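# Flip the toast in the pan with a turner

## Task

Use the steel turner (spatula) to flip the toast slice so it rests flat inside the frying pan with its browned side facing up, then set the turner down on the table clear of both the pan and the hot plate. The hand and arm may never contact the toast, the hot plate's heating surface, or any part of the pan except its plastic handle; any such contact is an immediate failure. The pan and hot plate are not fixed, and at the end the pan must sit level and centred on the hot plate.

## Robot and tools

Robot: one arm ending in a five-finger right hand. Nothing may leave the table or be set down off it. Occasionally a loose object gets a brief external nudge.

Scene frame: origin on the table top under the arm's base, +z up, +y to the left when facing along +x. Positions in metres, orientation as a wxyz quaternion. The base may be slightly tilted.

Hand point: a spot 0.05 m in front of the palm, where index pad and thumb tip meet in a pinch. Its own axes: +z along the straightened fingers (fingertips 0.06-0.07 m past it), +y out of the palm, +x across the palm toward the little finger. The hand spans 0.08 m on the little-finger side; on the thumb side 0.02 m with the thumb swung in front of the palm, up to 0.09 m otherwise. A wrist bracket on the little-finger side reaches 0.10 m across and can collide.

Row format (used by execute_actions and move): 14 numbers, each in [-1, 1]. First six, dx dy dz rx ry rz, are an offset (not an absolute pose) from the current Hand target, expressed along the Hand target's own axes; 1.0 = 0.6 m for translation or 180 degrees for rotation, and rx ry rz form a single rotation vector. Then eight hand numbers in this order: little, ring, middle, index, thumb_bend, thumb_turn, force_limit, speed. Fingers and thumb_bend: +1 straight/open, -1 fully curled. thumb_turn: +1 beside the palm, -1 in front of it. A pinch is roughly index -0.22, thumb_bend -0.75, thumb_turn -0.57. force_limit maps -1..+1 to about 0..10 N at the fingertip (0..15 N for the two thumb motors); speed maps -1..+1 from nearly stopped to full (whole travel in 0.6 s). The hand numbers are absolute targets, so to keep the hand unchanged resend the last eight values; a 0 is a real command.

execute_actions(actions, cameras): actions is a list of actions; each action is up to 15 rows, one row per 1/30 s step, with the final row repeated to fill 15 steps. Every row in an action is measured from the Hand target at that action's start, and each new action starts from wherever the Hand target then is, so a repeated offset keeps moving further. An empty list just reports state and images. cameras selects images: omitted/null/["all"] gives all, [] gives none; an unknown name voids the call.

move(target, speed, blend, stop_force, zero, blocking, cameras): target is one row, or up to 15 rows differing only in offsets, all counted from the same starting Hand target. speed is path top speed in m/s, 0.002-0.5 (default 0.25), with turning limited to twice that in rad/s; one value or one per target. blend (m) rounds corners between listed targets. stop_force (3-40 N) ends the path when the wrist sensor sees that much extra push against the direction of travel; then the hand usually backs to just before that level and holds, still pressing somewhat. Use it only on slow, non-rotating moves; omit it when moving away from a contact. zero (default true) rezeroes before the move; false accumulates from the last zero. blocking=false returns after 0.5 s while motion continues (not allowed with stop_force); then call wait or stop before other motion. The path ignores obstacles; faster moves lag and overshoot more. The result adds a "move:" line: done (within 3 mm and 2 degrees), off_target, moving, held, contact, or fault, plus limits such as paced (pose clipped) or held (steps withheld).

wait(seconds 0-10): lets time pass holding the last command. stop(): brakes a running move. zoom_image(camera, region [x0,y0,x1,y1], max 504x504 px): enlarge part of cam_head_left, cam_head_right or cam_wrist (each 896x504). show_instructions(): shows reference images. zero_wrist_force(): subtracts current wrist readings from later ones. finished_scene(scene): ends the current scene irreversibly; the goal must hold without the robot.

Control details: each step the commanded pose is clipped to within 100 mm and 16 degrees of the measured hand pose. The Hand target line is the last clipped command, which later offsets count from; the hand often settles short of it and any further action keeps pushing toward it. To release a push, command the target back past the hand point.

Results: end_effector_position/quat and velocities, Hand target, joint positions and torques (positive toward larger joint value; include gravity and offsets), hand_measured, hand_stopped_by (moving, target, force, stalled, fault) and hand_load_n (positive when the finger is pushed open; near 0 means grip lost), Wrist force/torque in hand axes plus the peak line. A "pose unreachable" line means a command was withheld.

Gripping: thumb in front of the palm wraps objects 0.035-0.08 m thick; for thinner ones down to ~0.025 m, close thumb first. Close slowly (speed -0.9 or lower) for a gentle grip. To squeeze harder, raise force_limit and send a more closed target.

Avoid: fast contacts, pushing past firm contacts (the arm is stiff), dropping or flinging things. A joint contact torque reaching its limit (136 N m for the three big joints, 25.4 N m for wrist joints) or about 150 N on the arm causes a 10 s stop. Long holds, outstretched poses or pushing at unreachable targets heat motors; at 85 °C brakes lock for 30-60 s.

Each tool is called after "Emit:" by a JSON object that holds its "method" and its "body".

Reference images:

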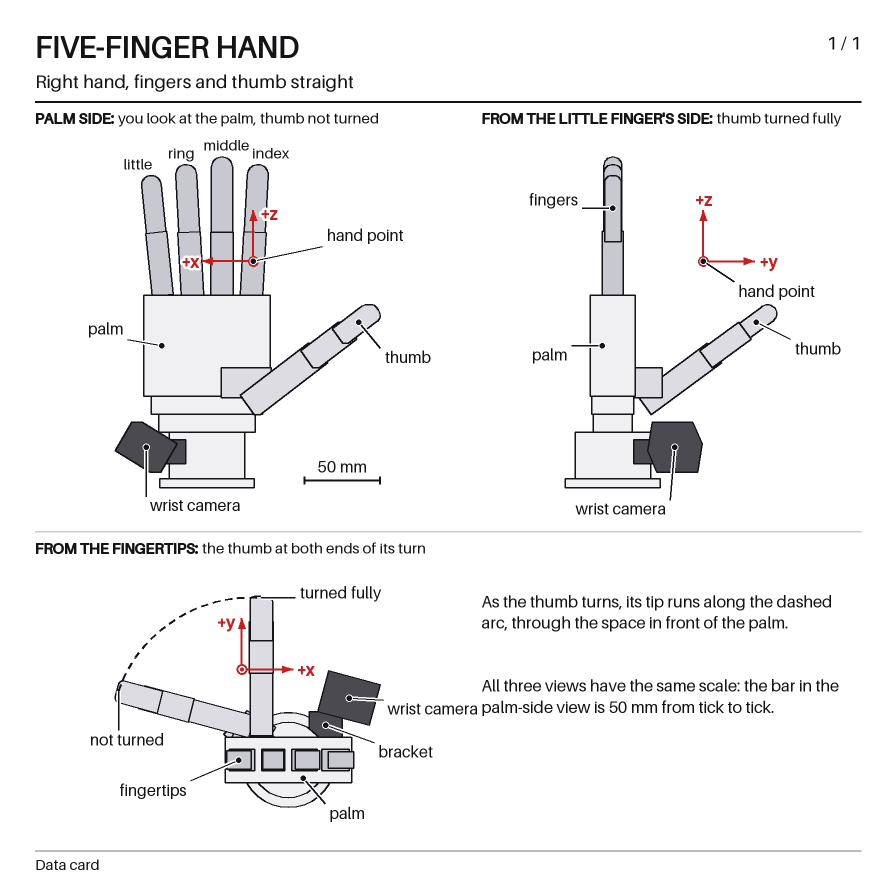

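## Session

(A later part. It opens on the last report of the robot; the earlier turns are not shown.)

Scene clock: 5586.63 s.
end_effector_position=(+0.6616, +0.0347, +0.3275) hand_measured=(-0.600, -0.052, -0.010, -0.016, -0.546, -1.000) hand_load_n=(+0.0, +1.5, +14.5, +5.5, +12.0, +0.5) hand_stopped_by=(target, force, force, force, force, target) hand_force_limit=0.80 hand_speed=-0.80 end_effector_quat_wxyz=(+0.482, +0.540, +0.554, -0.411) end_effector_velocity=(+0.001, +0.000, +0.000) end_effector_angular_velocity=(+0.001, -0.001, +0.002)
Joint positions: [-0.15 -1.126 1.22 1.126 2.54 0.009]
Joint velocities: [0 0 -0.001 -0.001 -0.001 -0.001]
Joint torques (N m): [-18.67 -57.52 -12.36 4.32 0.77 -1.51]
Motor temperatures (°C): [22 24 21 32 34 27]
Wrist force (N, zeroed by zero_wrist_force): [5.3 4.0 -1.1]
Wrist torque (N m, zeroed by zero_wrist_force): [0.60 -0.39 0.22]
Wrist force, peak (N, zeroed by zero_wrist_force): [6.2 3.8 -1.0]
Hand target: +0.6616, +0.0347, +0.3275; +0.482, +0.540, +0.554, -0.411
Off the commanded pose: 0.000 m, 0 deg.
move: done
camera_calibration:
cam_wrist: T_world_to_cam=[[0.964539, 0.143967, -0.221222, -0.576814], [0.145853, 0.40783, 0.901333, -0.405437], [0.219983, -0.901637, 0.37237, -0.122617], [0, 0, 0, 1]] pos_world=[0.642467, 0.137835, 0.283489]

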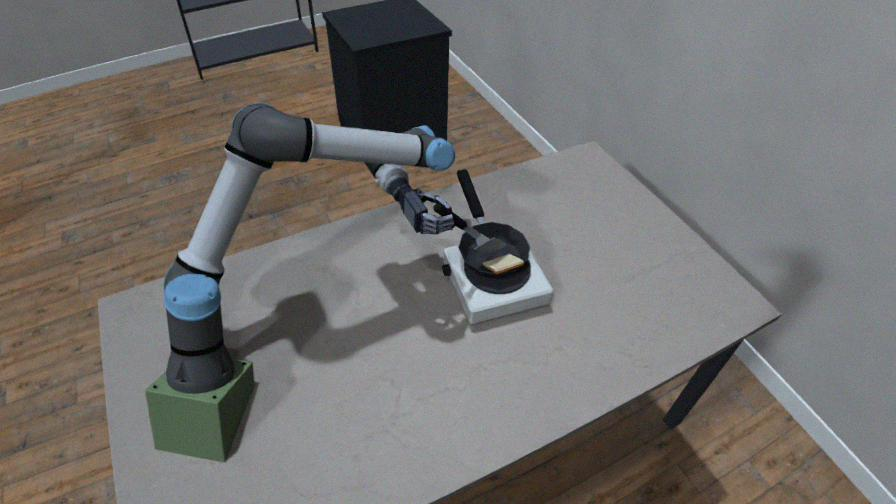

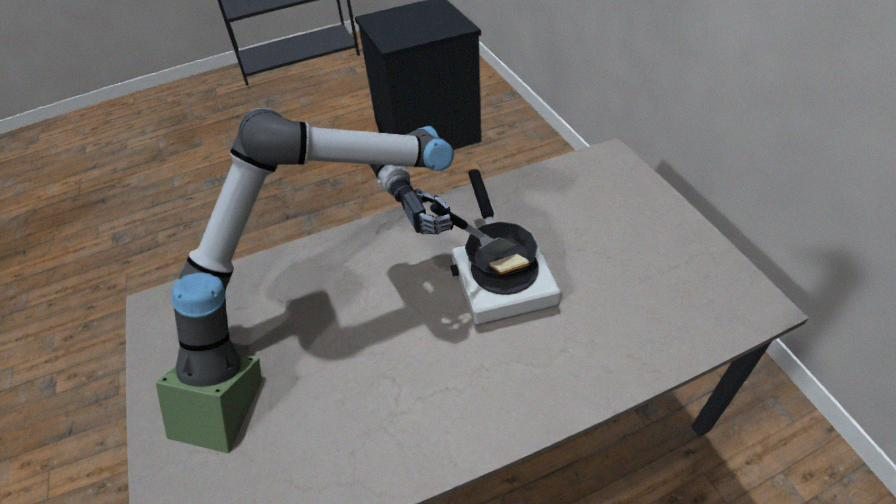

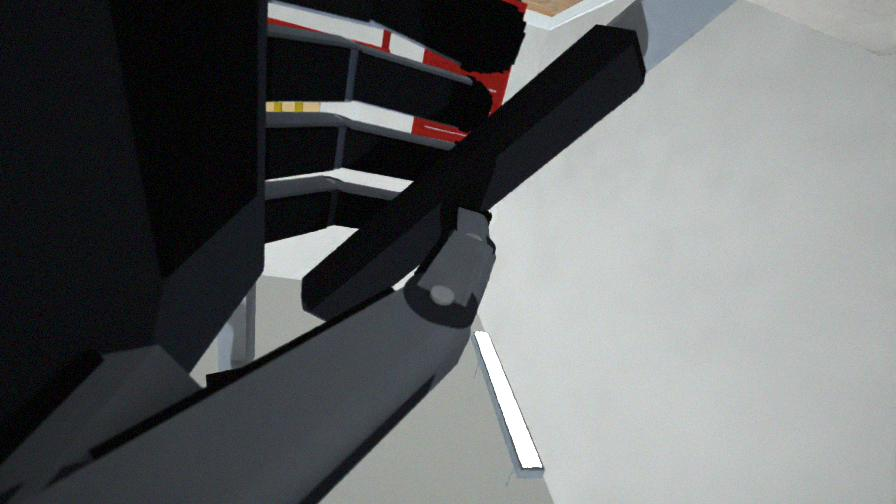

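Emit:
{"method": "move", "body": {"target": [-0.0129,-0.0063,0.0730,0,0,0,-0.6,-0.6,-0.6,-0.6,-1,-1,0.8,-0.8], "speed": 0.03, "stop_force": 5}}

Emit:
{"method": "zoom_image", "body": {"camera": "cam_head_left", "region": [450, 215, 550, 300]}}

Emit:
{"method": "move", "body": {"target": [0.0099,0.0045,-0.0492,0,0,0,-0.6,-0.6,-0.6,-0.6,-1,-1,0.8,-0.8], "speed": 0.008}}

Emit:
{"method": "zoom_image", "body": {"camera": "cam_head_left", "region": [450, 215, 550, 300]}}

Emit:
{"method": "zoom_image", "body": {"camera": "cam_head_right", "region": [450, 215, 550, 300]}}

Scene clock: 5591.87 s.
end_effector_position=(+0.6614, -0.0099, +0.3261) hand_measured=(-0.600, -0.052, -0.010, -0.016, -0.546, -1.000) hand_load_n=(+0.0, +1.5, +14.5, +5.5, +11.5, +0.5) hand_stopped_by=(target, force, force, force, force, target) hand_force_limit=0.80 hand_speed=-0.80 end_effector_quat_wxyz=(+0.482, +0.540, +0.554, -0.411) end_effector_velocity=(+0.000, +0.000, +0.000) end_effector_angular_velocity=(+0.000, +0.002, +0.000)
Joint positions: [-0.235 -1.151 1.279 0.983 2.506 -0.125]
Joint velocities: [0.001 0 0 0.002 0 0]
Joint torques (N m): [-5.05 -35.38 -22.3 4.01 3.72 2.47]
Motor temperatures (°C): [22 24 21 32 34 27]
Wrist force (N, zeroed by zero_wrist_force): [4.7 3.8 -1.0]
Wrist torque (N m, zeroed by zero_wrist_force): [0.53 -0.30 0.20]
Wrist force, peak (N, zeroed by zero_wrist_force): [5.5 4.1 -1.2]
Hand target: +0.6614, -0.0099, +0.3261; +0.482, +0.540, +0.554, -0.411
Off the commanded pose: 0.000 m, 0 deg.
move: done
camera_calibration:
cam_wrist: T_world_to_cam=[[0.964538, 0.143975, -0.221219, -0.570515], [0.145829, 0.407906, 0.901303, -0.385995], [0.220001, -0.901601, 0.372445, -0.162324], [0, 0, 0, 1]] pos_world=[0.642284, 0.0932381, 0.282146]

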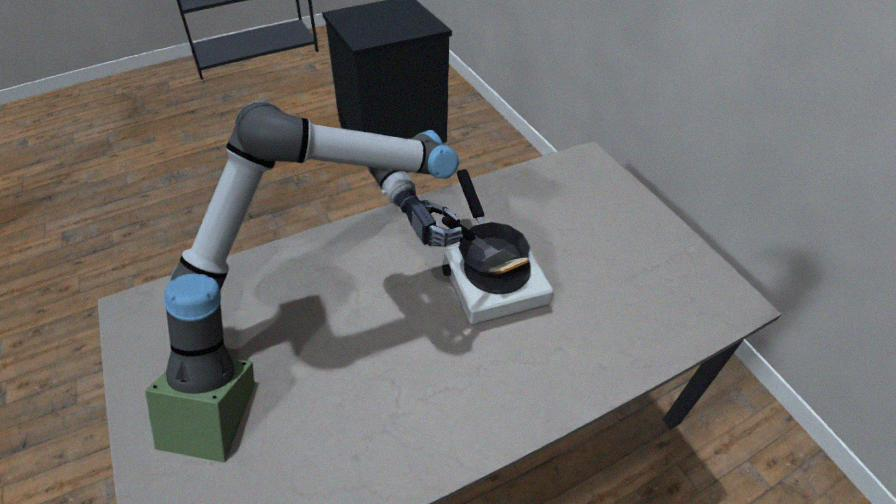

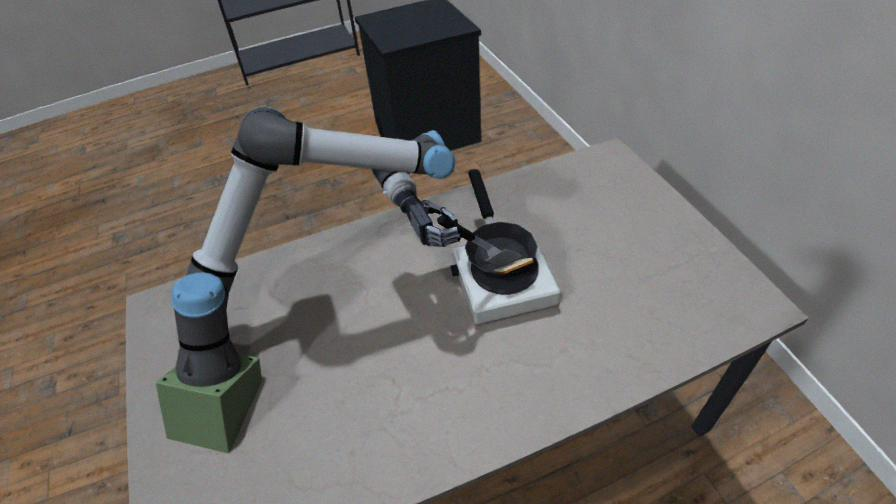

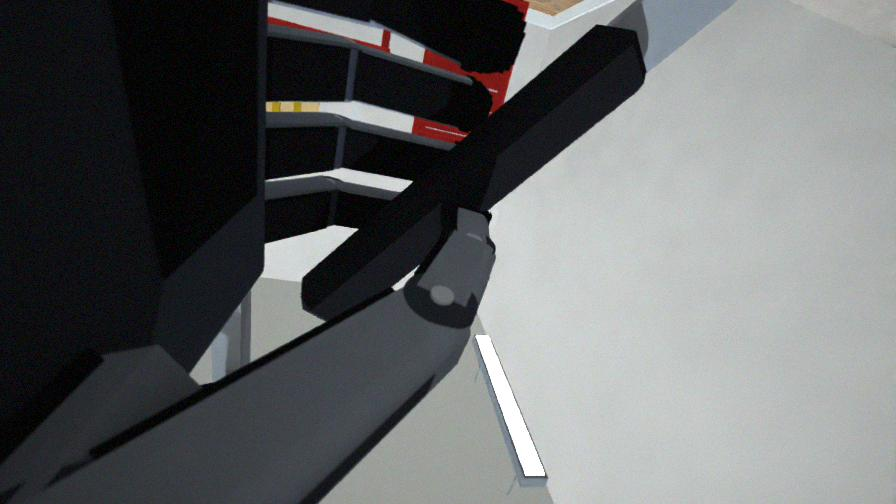

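Scaled by 5.040.

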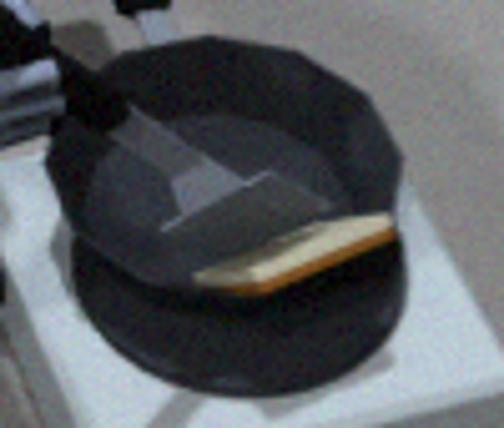

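Scene clock: 5595.87 s.
end_effector_position=(+0.6617, +0.0204, +0.3263) hand_measured=(-0.600, -0.052, -0.010, -0.016, -0.546, -1.000) hand_load_n=(+0.0, +2.0, +15.0, +5.5, +12.0, +1.0) hand_stopped_by=(target, force, force, force, force, target) hand_force_limit=0.80 hand_speed=-0.80 end_effector_quat_wxyz=(+0.482, +0.540, +0.554, -0.411) end_effector_velocity=(+0.000, +0.001, +0.000) end_effector_angular_velocity=(+0.000, +0.000, +0.001)
Joint positions: [-0.176 -1.134 1.24 1.078 2.53 -0.034]
Joint velocities: [0.001 0 0 0 0.001 0]
Joint torques (N m): [-16.06 -34.86 -17.61 1.98 3.14 0.54]
Motor temperatures (°C): [22 24 21 32 34 27]
Wrist force (N, zeroed by zero_wrist_force): [5.0 3.7 -1.3]
Wrist torque (N m, zeroed by zero_wrist_force): [0.56 -0.33 0.20]
Wrist force, peak (N, zeroed by zero_wrist_force): [5.1 3.9 -1.2]
Hand target: +0.6617, +0.0204, +0.3263; +0.482, +0.540, +0.554, -0.411
Off the commanded pose: 0.000 m, 0 deg.
move: done
camera_calibration:
cam_wrist: T_world_to_cam=[[0.96453, 0.143967, -0.221261, -0.57511], [0.145883, 0.407854, 0.901318, -0.398602], [0.220002, -0.901626, 0.372384, -0.135125], [0, 0, 0, 1]] pos_world=[0.642588, 0.123535, 0.282336]

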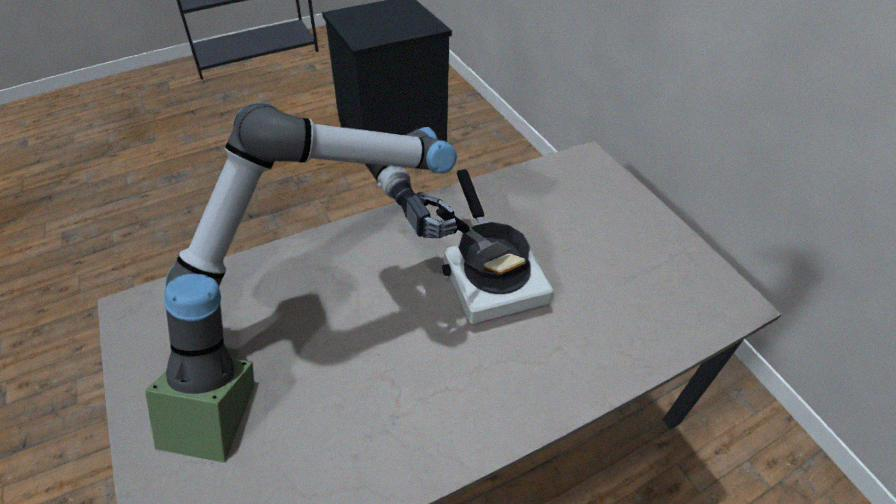

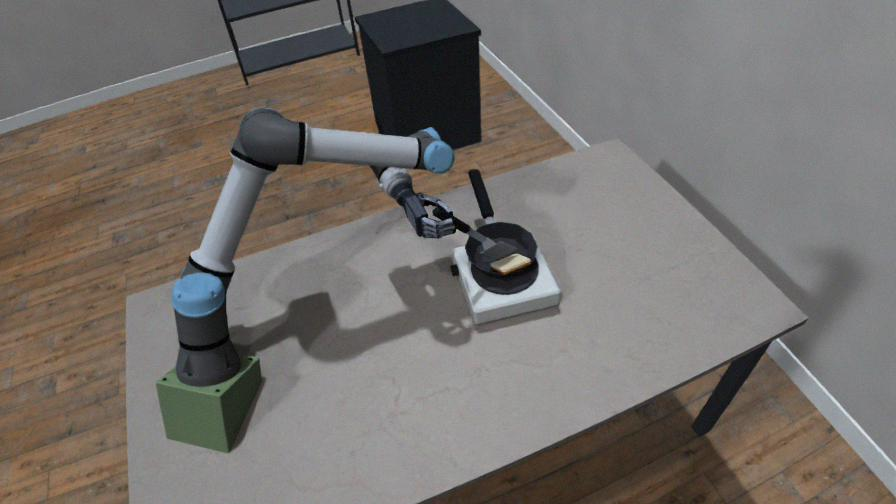

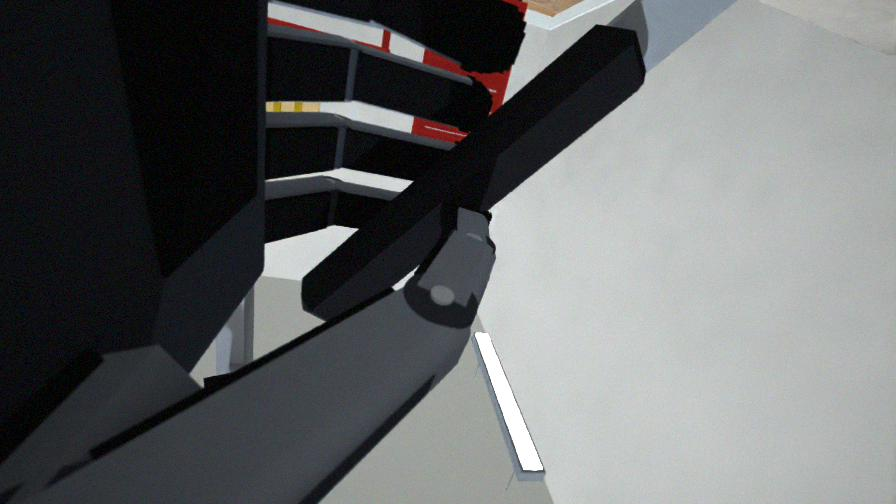

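Scaled by 5.040.

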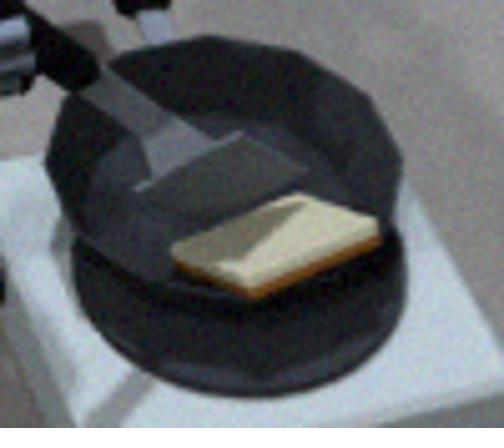

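Scaled by 5.040.

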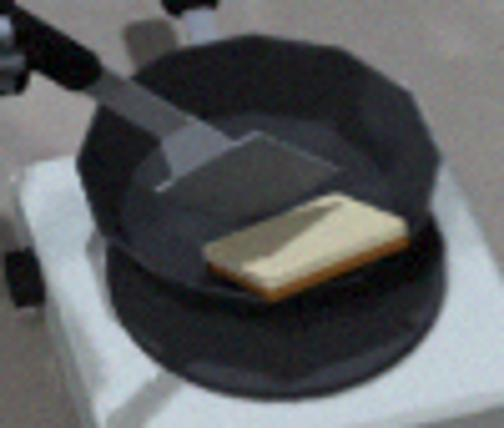

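Emit:
{"method": "move", "body": {"target": [-0.0105,-0.0051,0.0596,0,0,0,-0.6,-0.6,-0.6,-0.6,-1,-1,0.8,-0.8], "speed": 0.03, "stop_force": 5}}

Emit:
{"method": "zoom_image", "body": {"camera": "cam_head_left", "region": [450, 215, 550, 300]}}

Emit:
{"method": "move", "body": {"target": [0.0033,0.0015,-0.0164,0,0,0,-0.6,-0.6,-0.6,-0.6,-1,-1,0.8,-0.8], "speed": 0.008}}

Emit:
{"method": "zoom_image", "body": {"camera": "cam_head_left", "region": [450, 215, 550, 300]}}

Scene clock: 5612.73 s.
end_effector_position=(+0.6616, -0.0160, +0.3252) hand_measured=(-0.600, -0.052, -0.010, -0.016, -0.546, -1.000) hand_load_n=(+0.0, +1.5, +14.5, +6.0, +11.5, +1.0) hand_stopped_by=(target, force, force, force, force, target) hand_force_limit=0.80 hand_speed=-0.80 end_effector_quat_wxyz=(+0.482, +0.540, +0.554, -0.411) end_effector_velocity=(+0.000, +0.000, +0.000) end_effector_angular_velocity=(+0.000, +0.001, -0.001)
Joint positions: [-0.246 -1.153 1.286 0.964 2.501 -0.142]
Joint velocities: [0 0 0.001 0.001 0 0.001]
Joint torques (N m): [-4.75 -34.47 -22.48 4.05 3.67 2.38]
Motor temperatures (°C): [22 24 21 32 34 27]
Wrist force (N, zeroed by zero_wrist_force): [5.0 3.7 -1.1]
Wrist torque (N m, zeroed by zero_wrist_force): [0.53 -0.31 0.20]
Wrist force, peak (N, zeroed by zero_wrist_force): [5.2 3.8 -1.2]
Hand target: +0.6616, -0.0161, +0.3252; +0.482, +0.540, +0.554, -0.411
Off the commanded pose: 0.000 m, 0 deg.
move: done
camera_calibration:
cam_wrist: T_world_to_cam=[[0.964537, 0.143974, -0.221225, -0.570005], [0.145832, 0.407915, 0.901298, -0.382678], [0.220005, -0.901597, 0.372453, -0.167613], [0, 0, 0, 1]] pos_world=[0.642473, 0.0870471, 0.281236]

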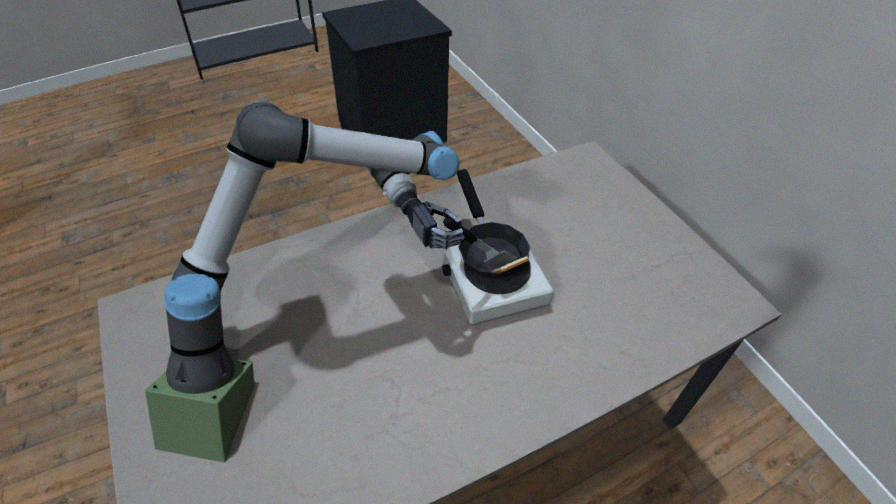

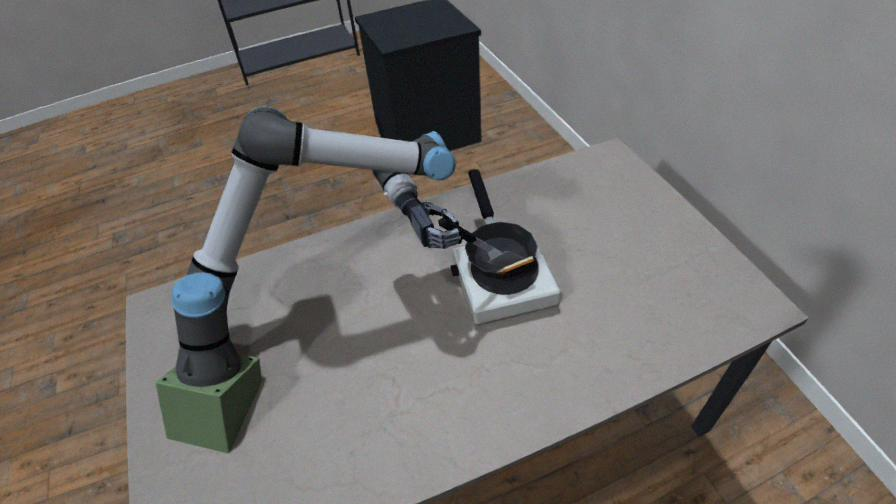

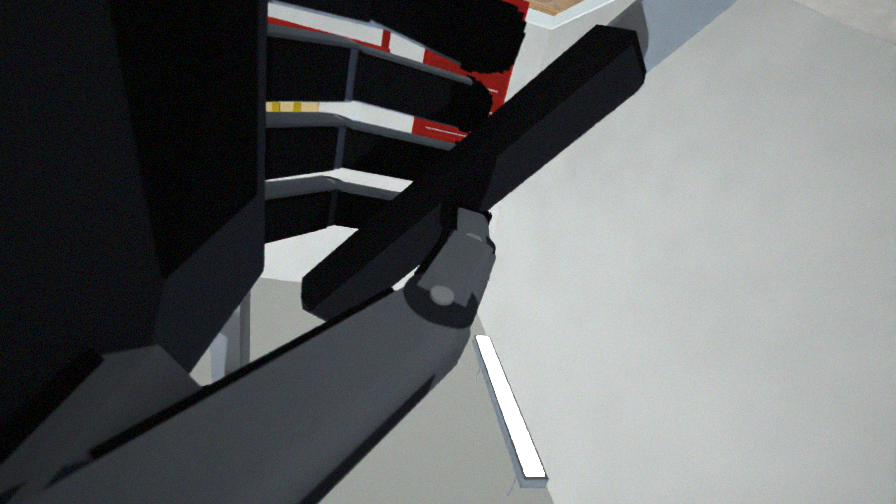

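Scaled by 5.040.

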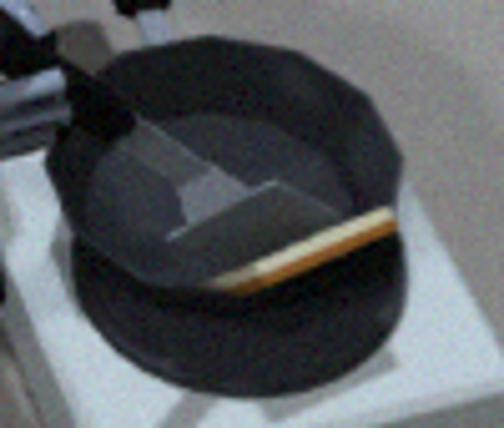

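Scene clock: 5614.20 s.
end_effector_position=(+0.6617, -0.0059, +0.3253) hand_measured=(-0.600, -0.052, -0.010, -0.016, -0.546, -1.000) hand_load_n=(+0.0, +2.0, +14.5, +5.5, +12.0, +1.0) hand_stopped_by=(target, force, force, force, force, target) hand_force_limit=0.80 hand_speed=-0.80 end_effector_quat_wxyz=(+0.482, +0.540, +0.554, -0.411) end_effector_velocity=(+0.000, +0.000, +0.000) end_effector_angular_velocity=(-0.001, +0.000, +0.001)
Joint positions: [-0.226 -1.147 1.274 0.995 2.51 -0.112]
Joint velocities: [0 0 0 -0.001 0.001 -0.001]
Joint torques (N m): [-16.79 -32.79 -17.91 1.96 3.11 0.42]
Motor temperatures (°C): [22 24 21 32 34 27]
Wrist force (N, zeroed by zero_wrist_force): [5.0 3.4 -1.2]
Wrist torque (N m, zeroed by zero_wrist_force): [0.51 -0.31 0.18]
Wrist force, peak (N, zeroed by zero_wrist_force): [5.2 3.6 -1.2]
Hand target: +0.6617, -0.0060, +0.3253; +0.482, +0.540, +0.554, -0.411
Off the commanded pose: 0.000 m, 0 deg.
move: done
camera_calibration:
cam_wrist: T_world_to_cam=[[0.964527, 0.143968, -0.221271, -0.571535], [0.145883, 0.407895, 0.901299, -0.386904], [0.220014, -0.901607, 0.372423, -0.158496], [0, 0, 0, 1]] pos_world=[0.642575, 0.0971979, 0.28128]

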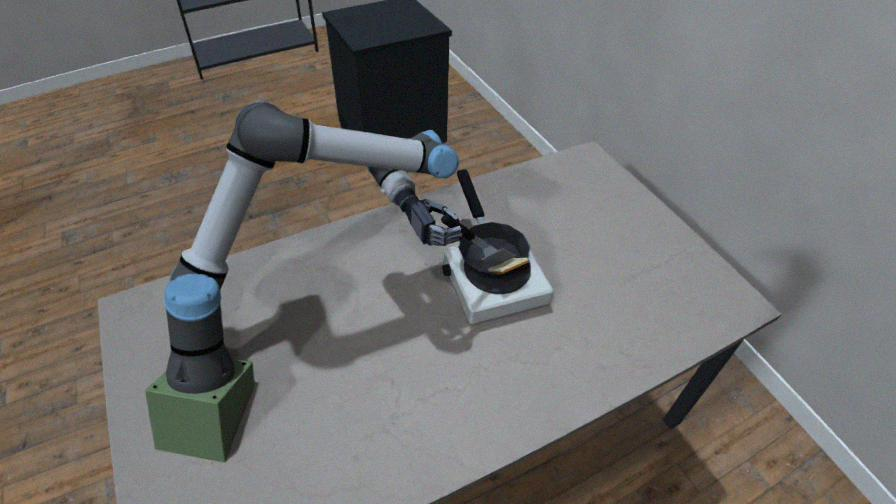

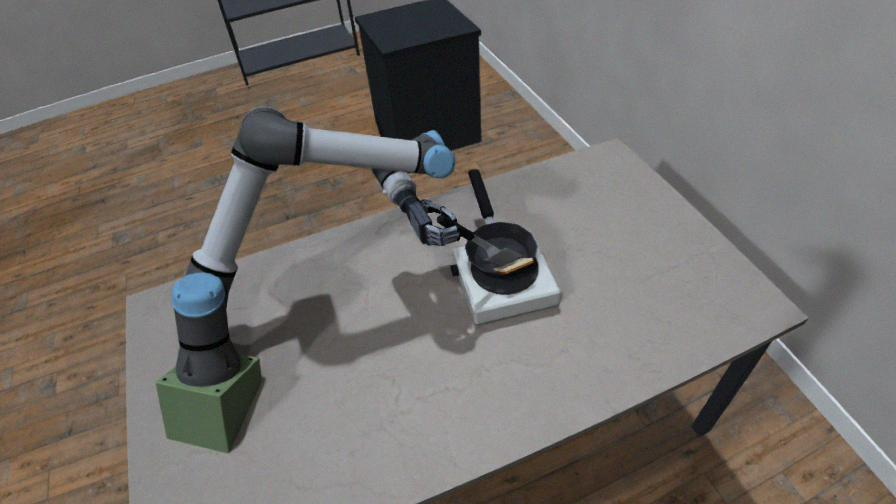

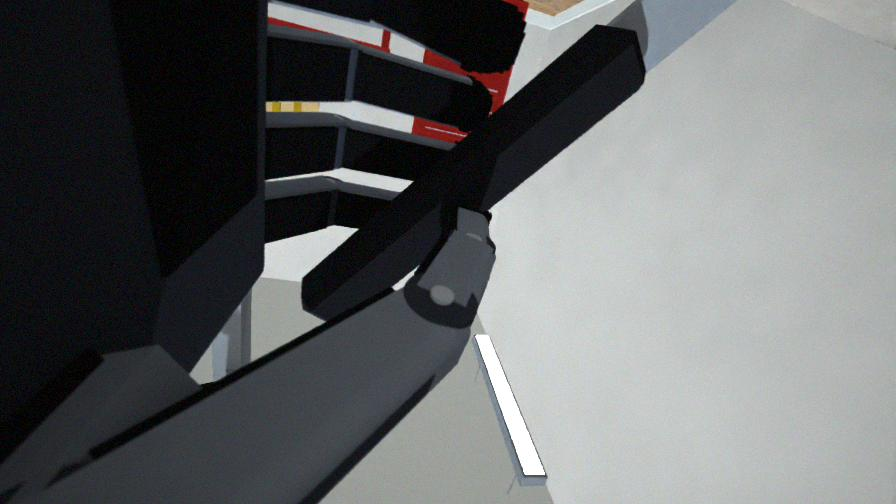

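Scaled by 5.040.

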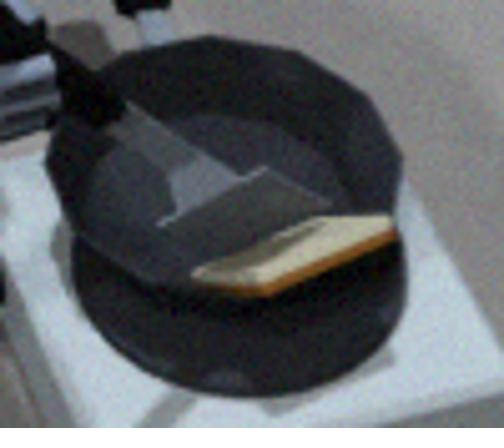

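Emit:
{"method": "move", "body": {"target": [0.0066,0.003,-0.0328,0,0,0,-0.6,-0.6,-0.6,-0.6,-1,-1,0.8,-0.8], "speed": 0.008}}

Emit:
{"method": "zoom_image", "body": {"camera": "cam_head_left", "region": [450, 215, 550, 300]}}

Emit:
{"method": "zoom_image", "body": {"camera": "cam_head_right", "region": [450, 215, 550, 300]}}

Scene clock: 5625.30 s.
end_effector_position=(+0.6619, +0.0143, +0.3254) hand_measured=(-0.600, -0.052, -0.010, -0.016, -0.546, -1.000) hand_load_n=(+0.0, +1.5, +14.5, +5.5, +12.0, +1.0) hand_stopped_by=(target, force, force, force, force, target) hand_force_limit=0.80 hand_speed=-0.80 end_effector_quat_wxyz=(+0.482, +0.540, +0.554, -0.411) end_effector_velocity=(+0.000, +0.000, +0.001) end_effector_angular_velocity=(+0.000, -0.002, +0.000)
Joint positions: [-0.188 -1.136 1.248 1.058 2.526 -0.052]
Joint velocities: [0 0 -0.001 0 0 0.001]
Joint torques (N m): [-16.46 -34.8 -17.81 2.06 3.16 0.51]
Motor temperatures (°C): [22 24 21 32 34 27]
Wrist force (N, zeroed by zero_wrist_force): [4.8 3.8 -1.0]
Wrist torque (N m, zeroed by zero_wrist_force): [0.55 -0.30 0.19]
Wrist force, peak (N, zeroed by zero_wrist_force): [5.3 3.7 -1.1]
Hand target: +0.6619, +0.0142, +0.3254; +0.482, +0.540, +0.554, -0.411
Off the commanded pose: 0.000 m, 0 deg.
move: done
camera_calibration:
cam_wrist: T_world_to_cam=[[0.964529, 0.143967, -0.221263, -0.574601], [0.145883, 0.407863, 0.901314, -0.395285], [0.220004, -0.901622, 0.372393, -0.140414], [0, 0, 0, 1]] pos_world=[0.642777, 0.117345, 0.281427]

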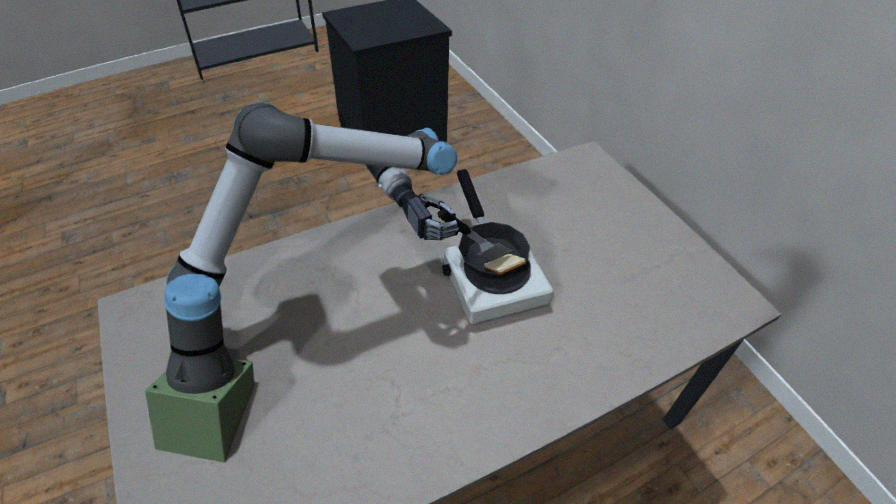

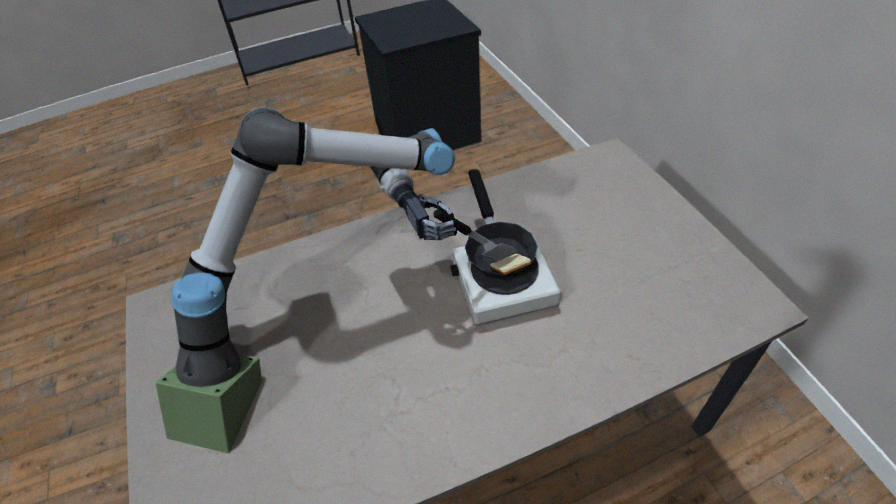

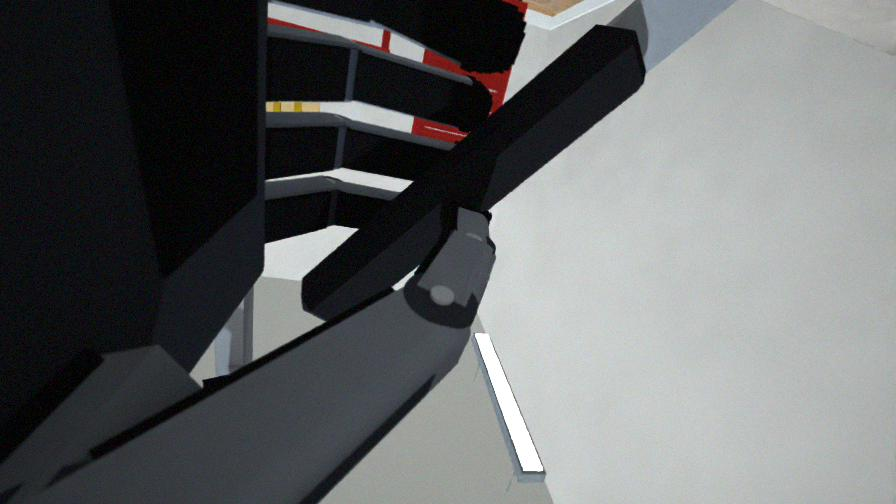

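Scaled by 5.040.

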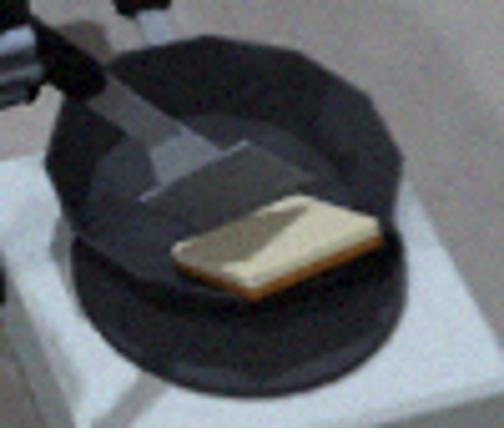

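Scaled by 5.040.

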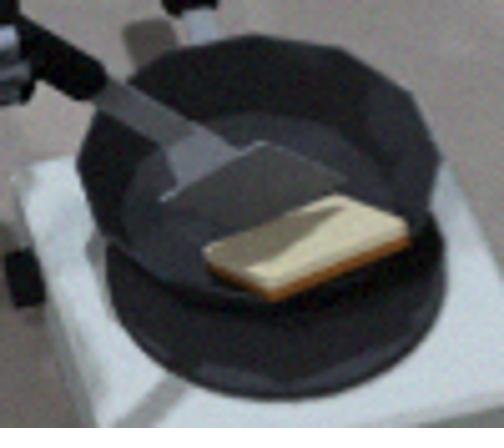

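Emit:
{"method": "move", "body": {"target": [0.0033,0.0352,-0.023,0,0,0,-0.6,-0.6,-0.6,-0.6,-1,-1,0.8,-0.8], "speed": 0.04, "cameras": []}}

Emit:
{"method": "move", "body": {"target": [-0.0114,-0.0056,0.0646,0,0,0,-0.6,-0.6,-0.6,-0.6,-1,-1,0.8,-0.8], "speed": 0.03, "stop_force": 5}}

Emit:
{"method": "zoom_image", "body": {"camera": "cam_head_left", "region": [450, 215, 550, 300]}}

Emit:
{"method": "move", "body": {"target": [0.0083,0.0038,-0.041,0,0,0,-0.6,-0.6,-0.6,-0.6,-1,-1,0.8,-0.8], "speed": 0.004}}

Emit:
{"method": "zoom_image", "body": {"camera": "cam_head_left", "region": [450, 215, 550, 300]}}

Emit:
{"method": "zoom_image", "body": {"camera": "cam_head_right", "region": [450, 215, 550, 300]}}

Scene clock: 5662.67 s.
end_effector_position=(+0.6817, +0.0297, +0.3275) hand_measured=(-0.600, -0.052, -0.010, -0.016, -0.546, -1.000) hand_load_n=(+0.5, +2.0, +14.5, +5.5, +12.0, +1.0) hand_stopped_by=(target, force, force, force, force, target) hand_force_limit=0.80 hand_speed=-0.80 end_effector_quat_wxyz=(+0.482, +0.540, +0.554, -0.411) end_effector_velocity=(+0.000, +0.000, +0.001) end_effector_angular_velocity=(+0.000, -0.002, +0.001)
Joint positions: [-0.161 -1.082 1.143 1.144 2.536 -0.01]
Joint velocities: [-0.001 -0.001 0 -0.003 0 -0.003]
Joint torques (N m): [-19.72 -56.01 -10.56 -0.38 1.33 -2.05]
Motor temperatures (°C): [22 24 21 32 34 27]
Wrist force (N, zeroed by zero_wrist_force): [4.9 3.4 -0.9]
Wrist torque (N m, zeroed by zero_wrist_force): [0.48 -0.32 0.24]
Wrist force, peak (N, zeroed by zero_wrist_force): [5.2 4.0 -1.3]
Hand target: +0.6818, +0.0297, +0.3276; +0.482, +0.540, +0.554, -0.411
Off the commanded pose: 0.000 m, 0 deg.
move: done
No camera images: "cameras" was empty.

Scene clock: 5664.80 s.
end_effector_position=(+0.6816, -0.0098, +0.3264) hand_measured=(-0.600, -0.052, -0.010, -0.016, -0.546, -1.000) hand_load_n=(+0.0, +1.5, +14.5, +5.5, +11.5, +1.0) hand_stopped_by=(target, force, force, force, force, target) hand_force_limit=0.80 hand_speed=-0.80 end_effector_quat_wxyz=(+0.482, +0.540, +0.554, -0.411) end_effector_velocity=(+0.000, +0.000, -0.001) end_effector_angular_velocity=(+0.000, +0.000, -0.001)
Joint positions: [-0.233 -1.104 1.196 1.02 2.507 -0.123]
Joint velocities: [0 0.001 0.001 0.001 0 0.002]
Joint torques (N m): [-5.97 -36.25 -23.08 4.09 3.51 2.51]
Motor temperatures (°C): [22 24 21 32 34 27]
Wrist force (N, zeroed by zero_wrist_force): [5.2 4.1 -1.6]
Wrist torque (N m, zeroed by zero_wrist_force): [0.60 -0.32 0.22]
Wrist force, peak (N, zeroed by zero_wrist_force): [5.2 4.3 -1.6]
Hand target: +0.6816, -0.0098, +0.3264; +0.482, +0.540, +0.554, -0.411
Off the commanded pose: 0.000 m, 0 deg.
move: done
camera_calibration:
cam_wrist: T_world_to_cam=[[0.964538, 0.143974, -0.221219, -0.589916], [0.145829, 0.407905, 0.901303, -0.389221], [0.220001, -0.901601, 0.372445, -0.16678], [0, 0, 0, 1]] pos_world=[0.662448, 0.093329, 0.282421]

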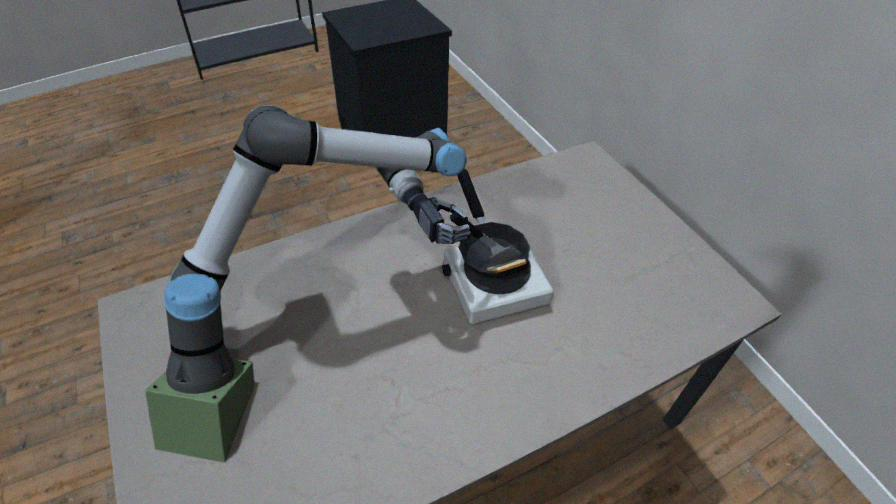

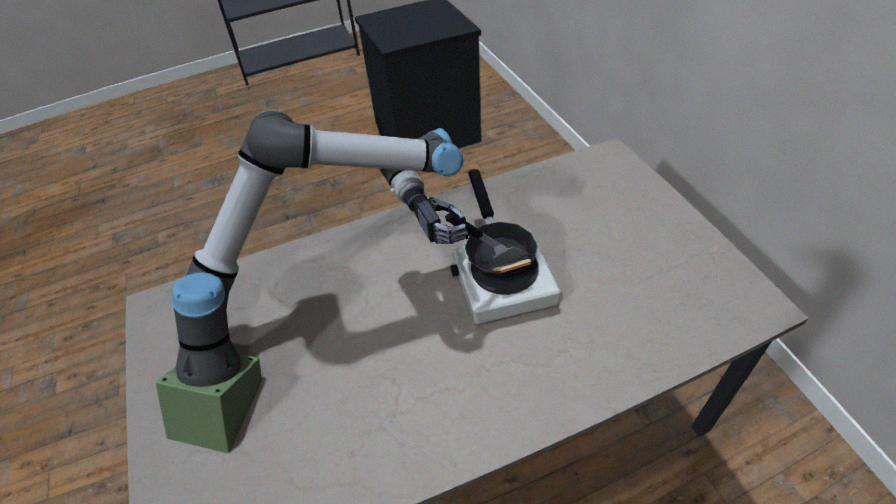

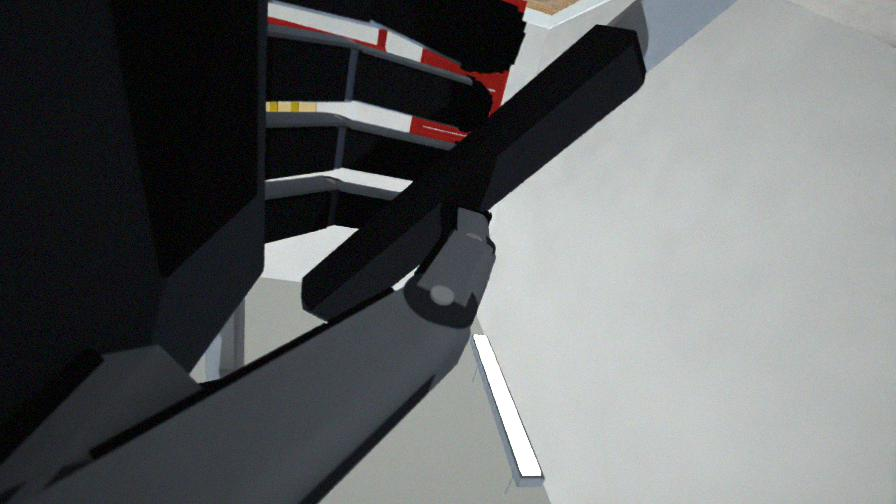

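Scaled by 5.040.

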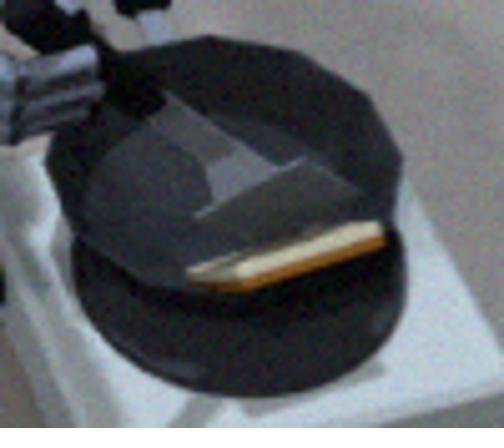

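Scene clock: 5671.33 s.
end_effector_position=(+0.6819, +0.0155, +0.3265) hand_measured=(-0.600, -0.052, -0.010, -0.016, -0.546, -1.000) hand_load_n=(+0.0, +2.0, +14.5, +5.5, +12.0, +1.0) hand_stopped_by=(target, force, force, force, force, target) hand_force_limit=0.80 hand_speed=-0.80 end_effector_quat_wxyz=(+0.482, +0.540, +0.554, -0.411) end_effector_velocity=(+0.000, +0.000, +0.000) end_effector_angular_velocity=(+0.001, +0.000, +0.000)
Joint positions: [-0.187 -1.09 1.162 1.098 2.526 -0.051]
Joint velocities: [0 -0.001 -0.001 0.001 -0.001 0]
Joint torques (N m): [-11.13 -34.8 -20.46 3.09 3.39 1.59]
Motor temperatures (°C): [22 24 21 32 34 27]
Wrist force (N, zeroed by zero_wrist_force): [5.0 3.9 -1.0]
Wrist torque (N m, zeroed by zero_wrist_force): [0.53 -0.32 0.25]
Wrist force, peak (N, zeroed by zero_wrist_force): [5.1 4.3 -1.6]
Hand target: +0.6819, +0.0154, +0.3265; +0.482, +0.540, +0.554, -0.411
Off the commanded pose: 0.000 m, 0 deg.
move: done
camera_calibration:
cam_wrist: T_world_to_cam=[[0.964531, 0.143961, -0.22126, -0.593776], [0.145883, 0.407862, 0.901314, -0.399698], [0.219997, -0.901623, 0.372394, -0.144127], [0, 0, 0, 1]] pos_world=[0.662732, 0.118553, 0.282547]

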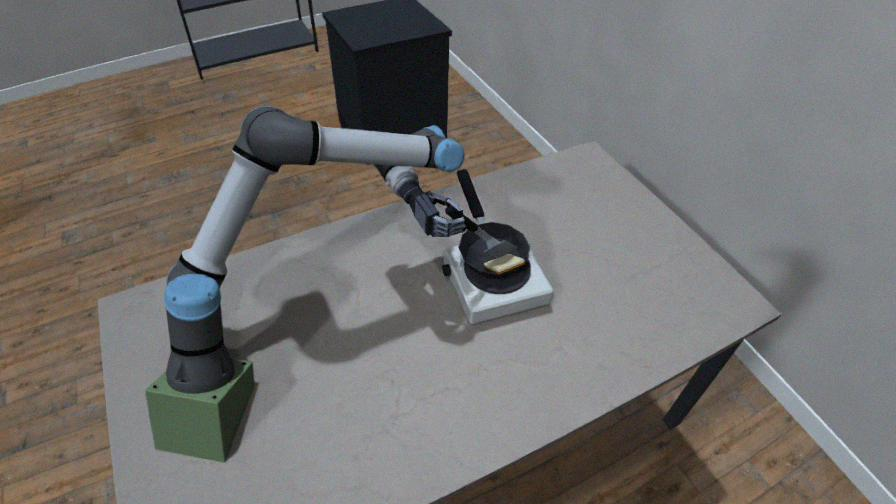

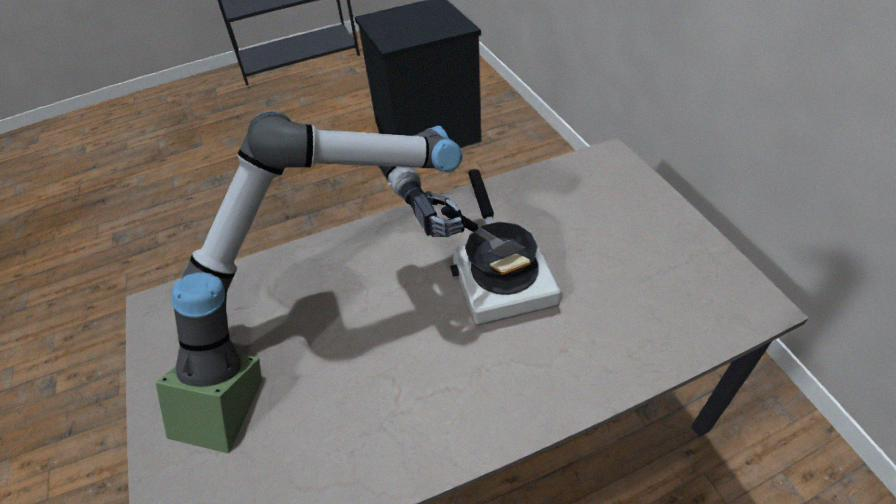

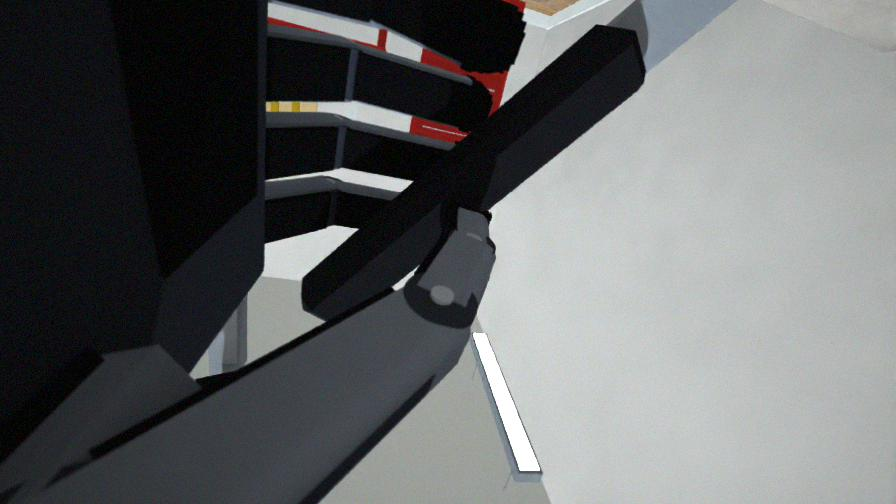

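Scaled by 5.040.

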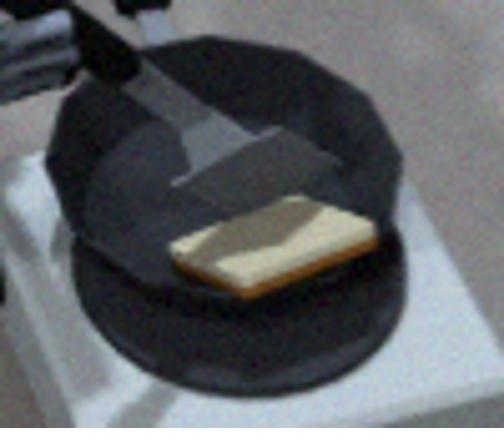

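Scaled by 5.040.

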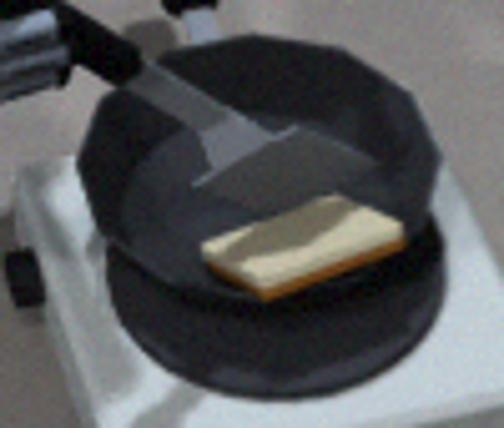

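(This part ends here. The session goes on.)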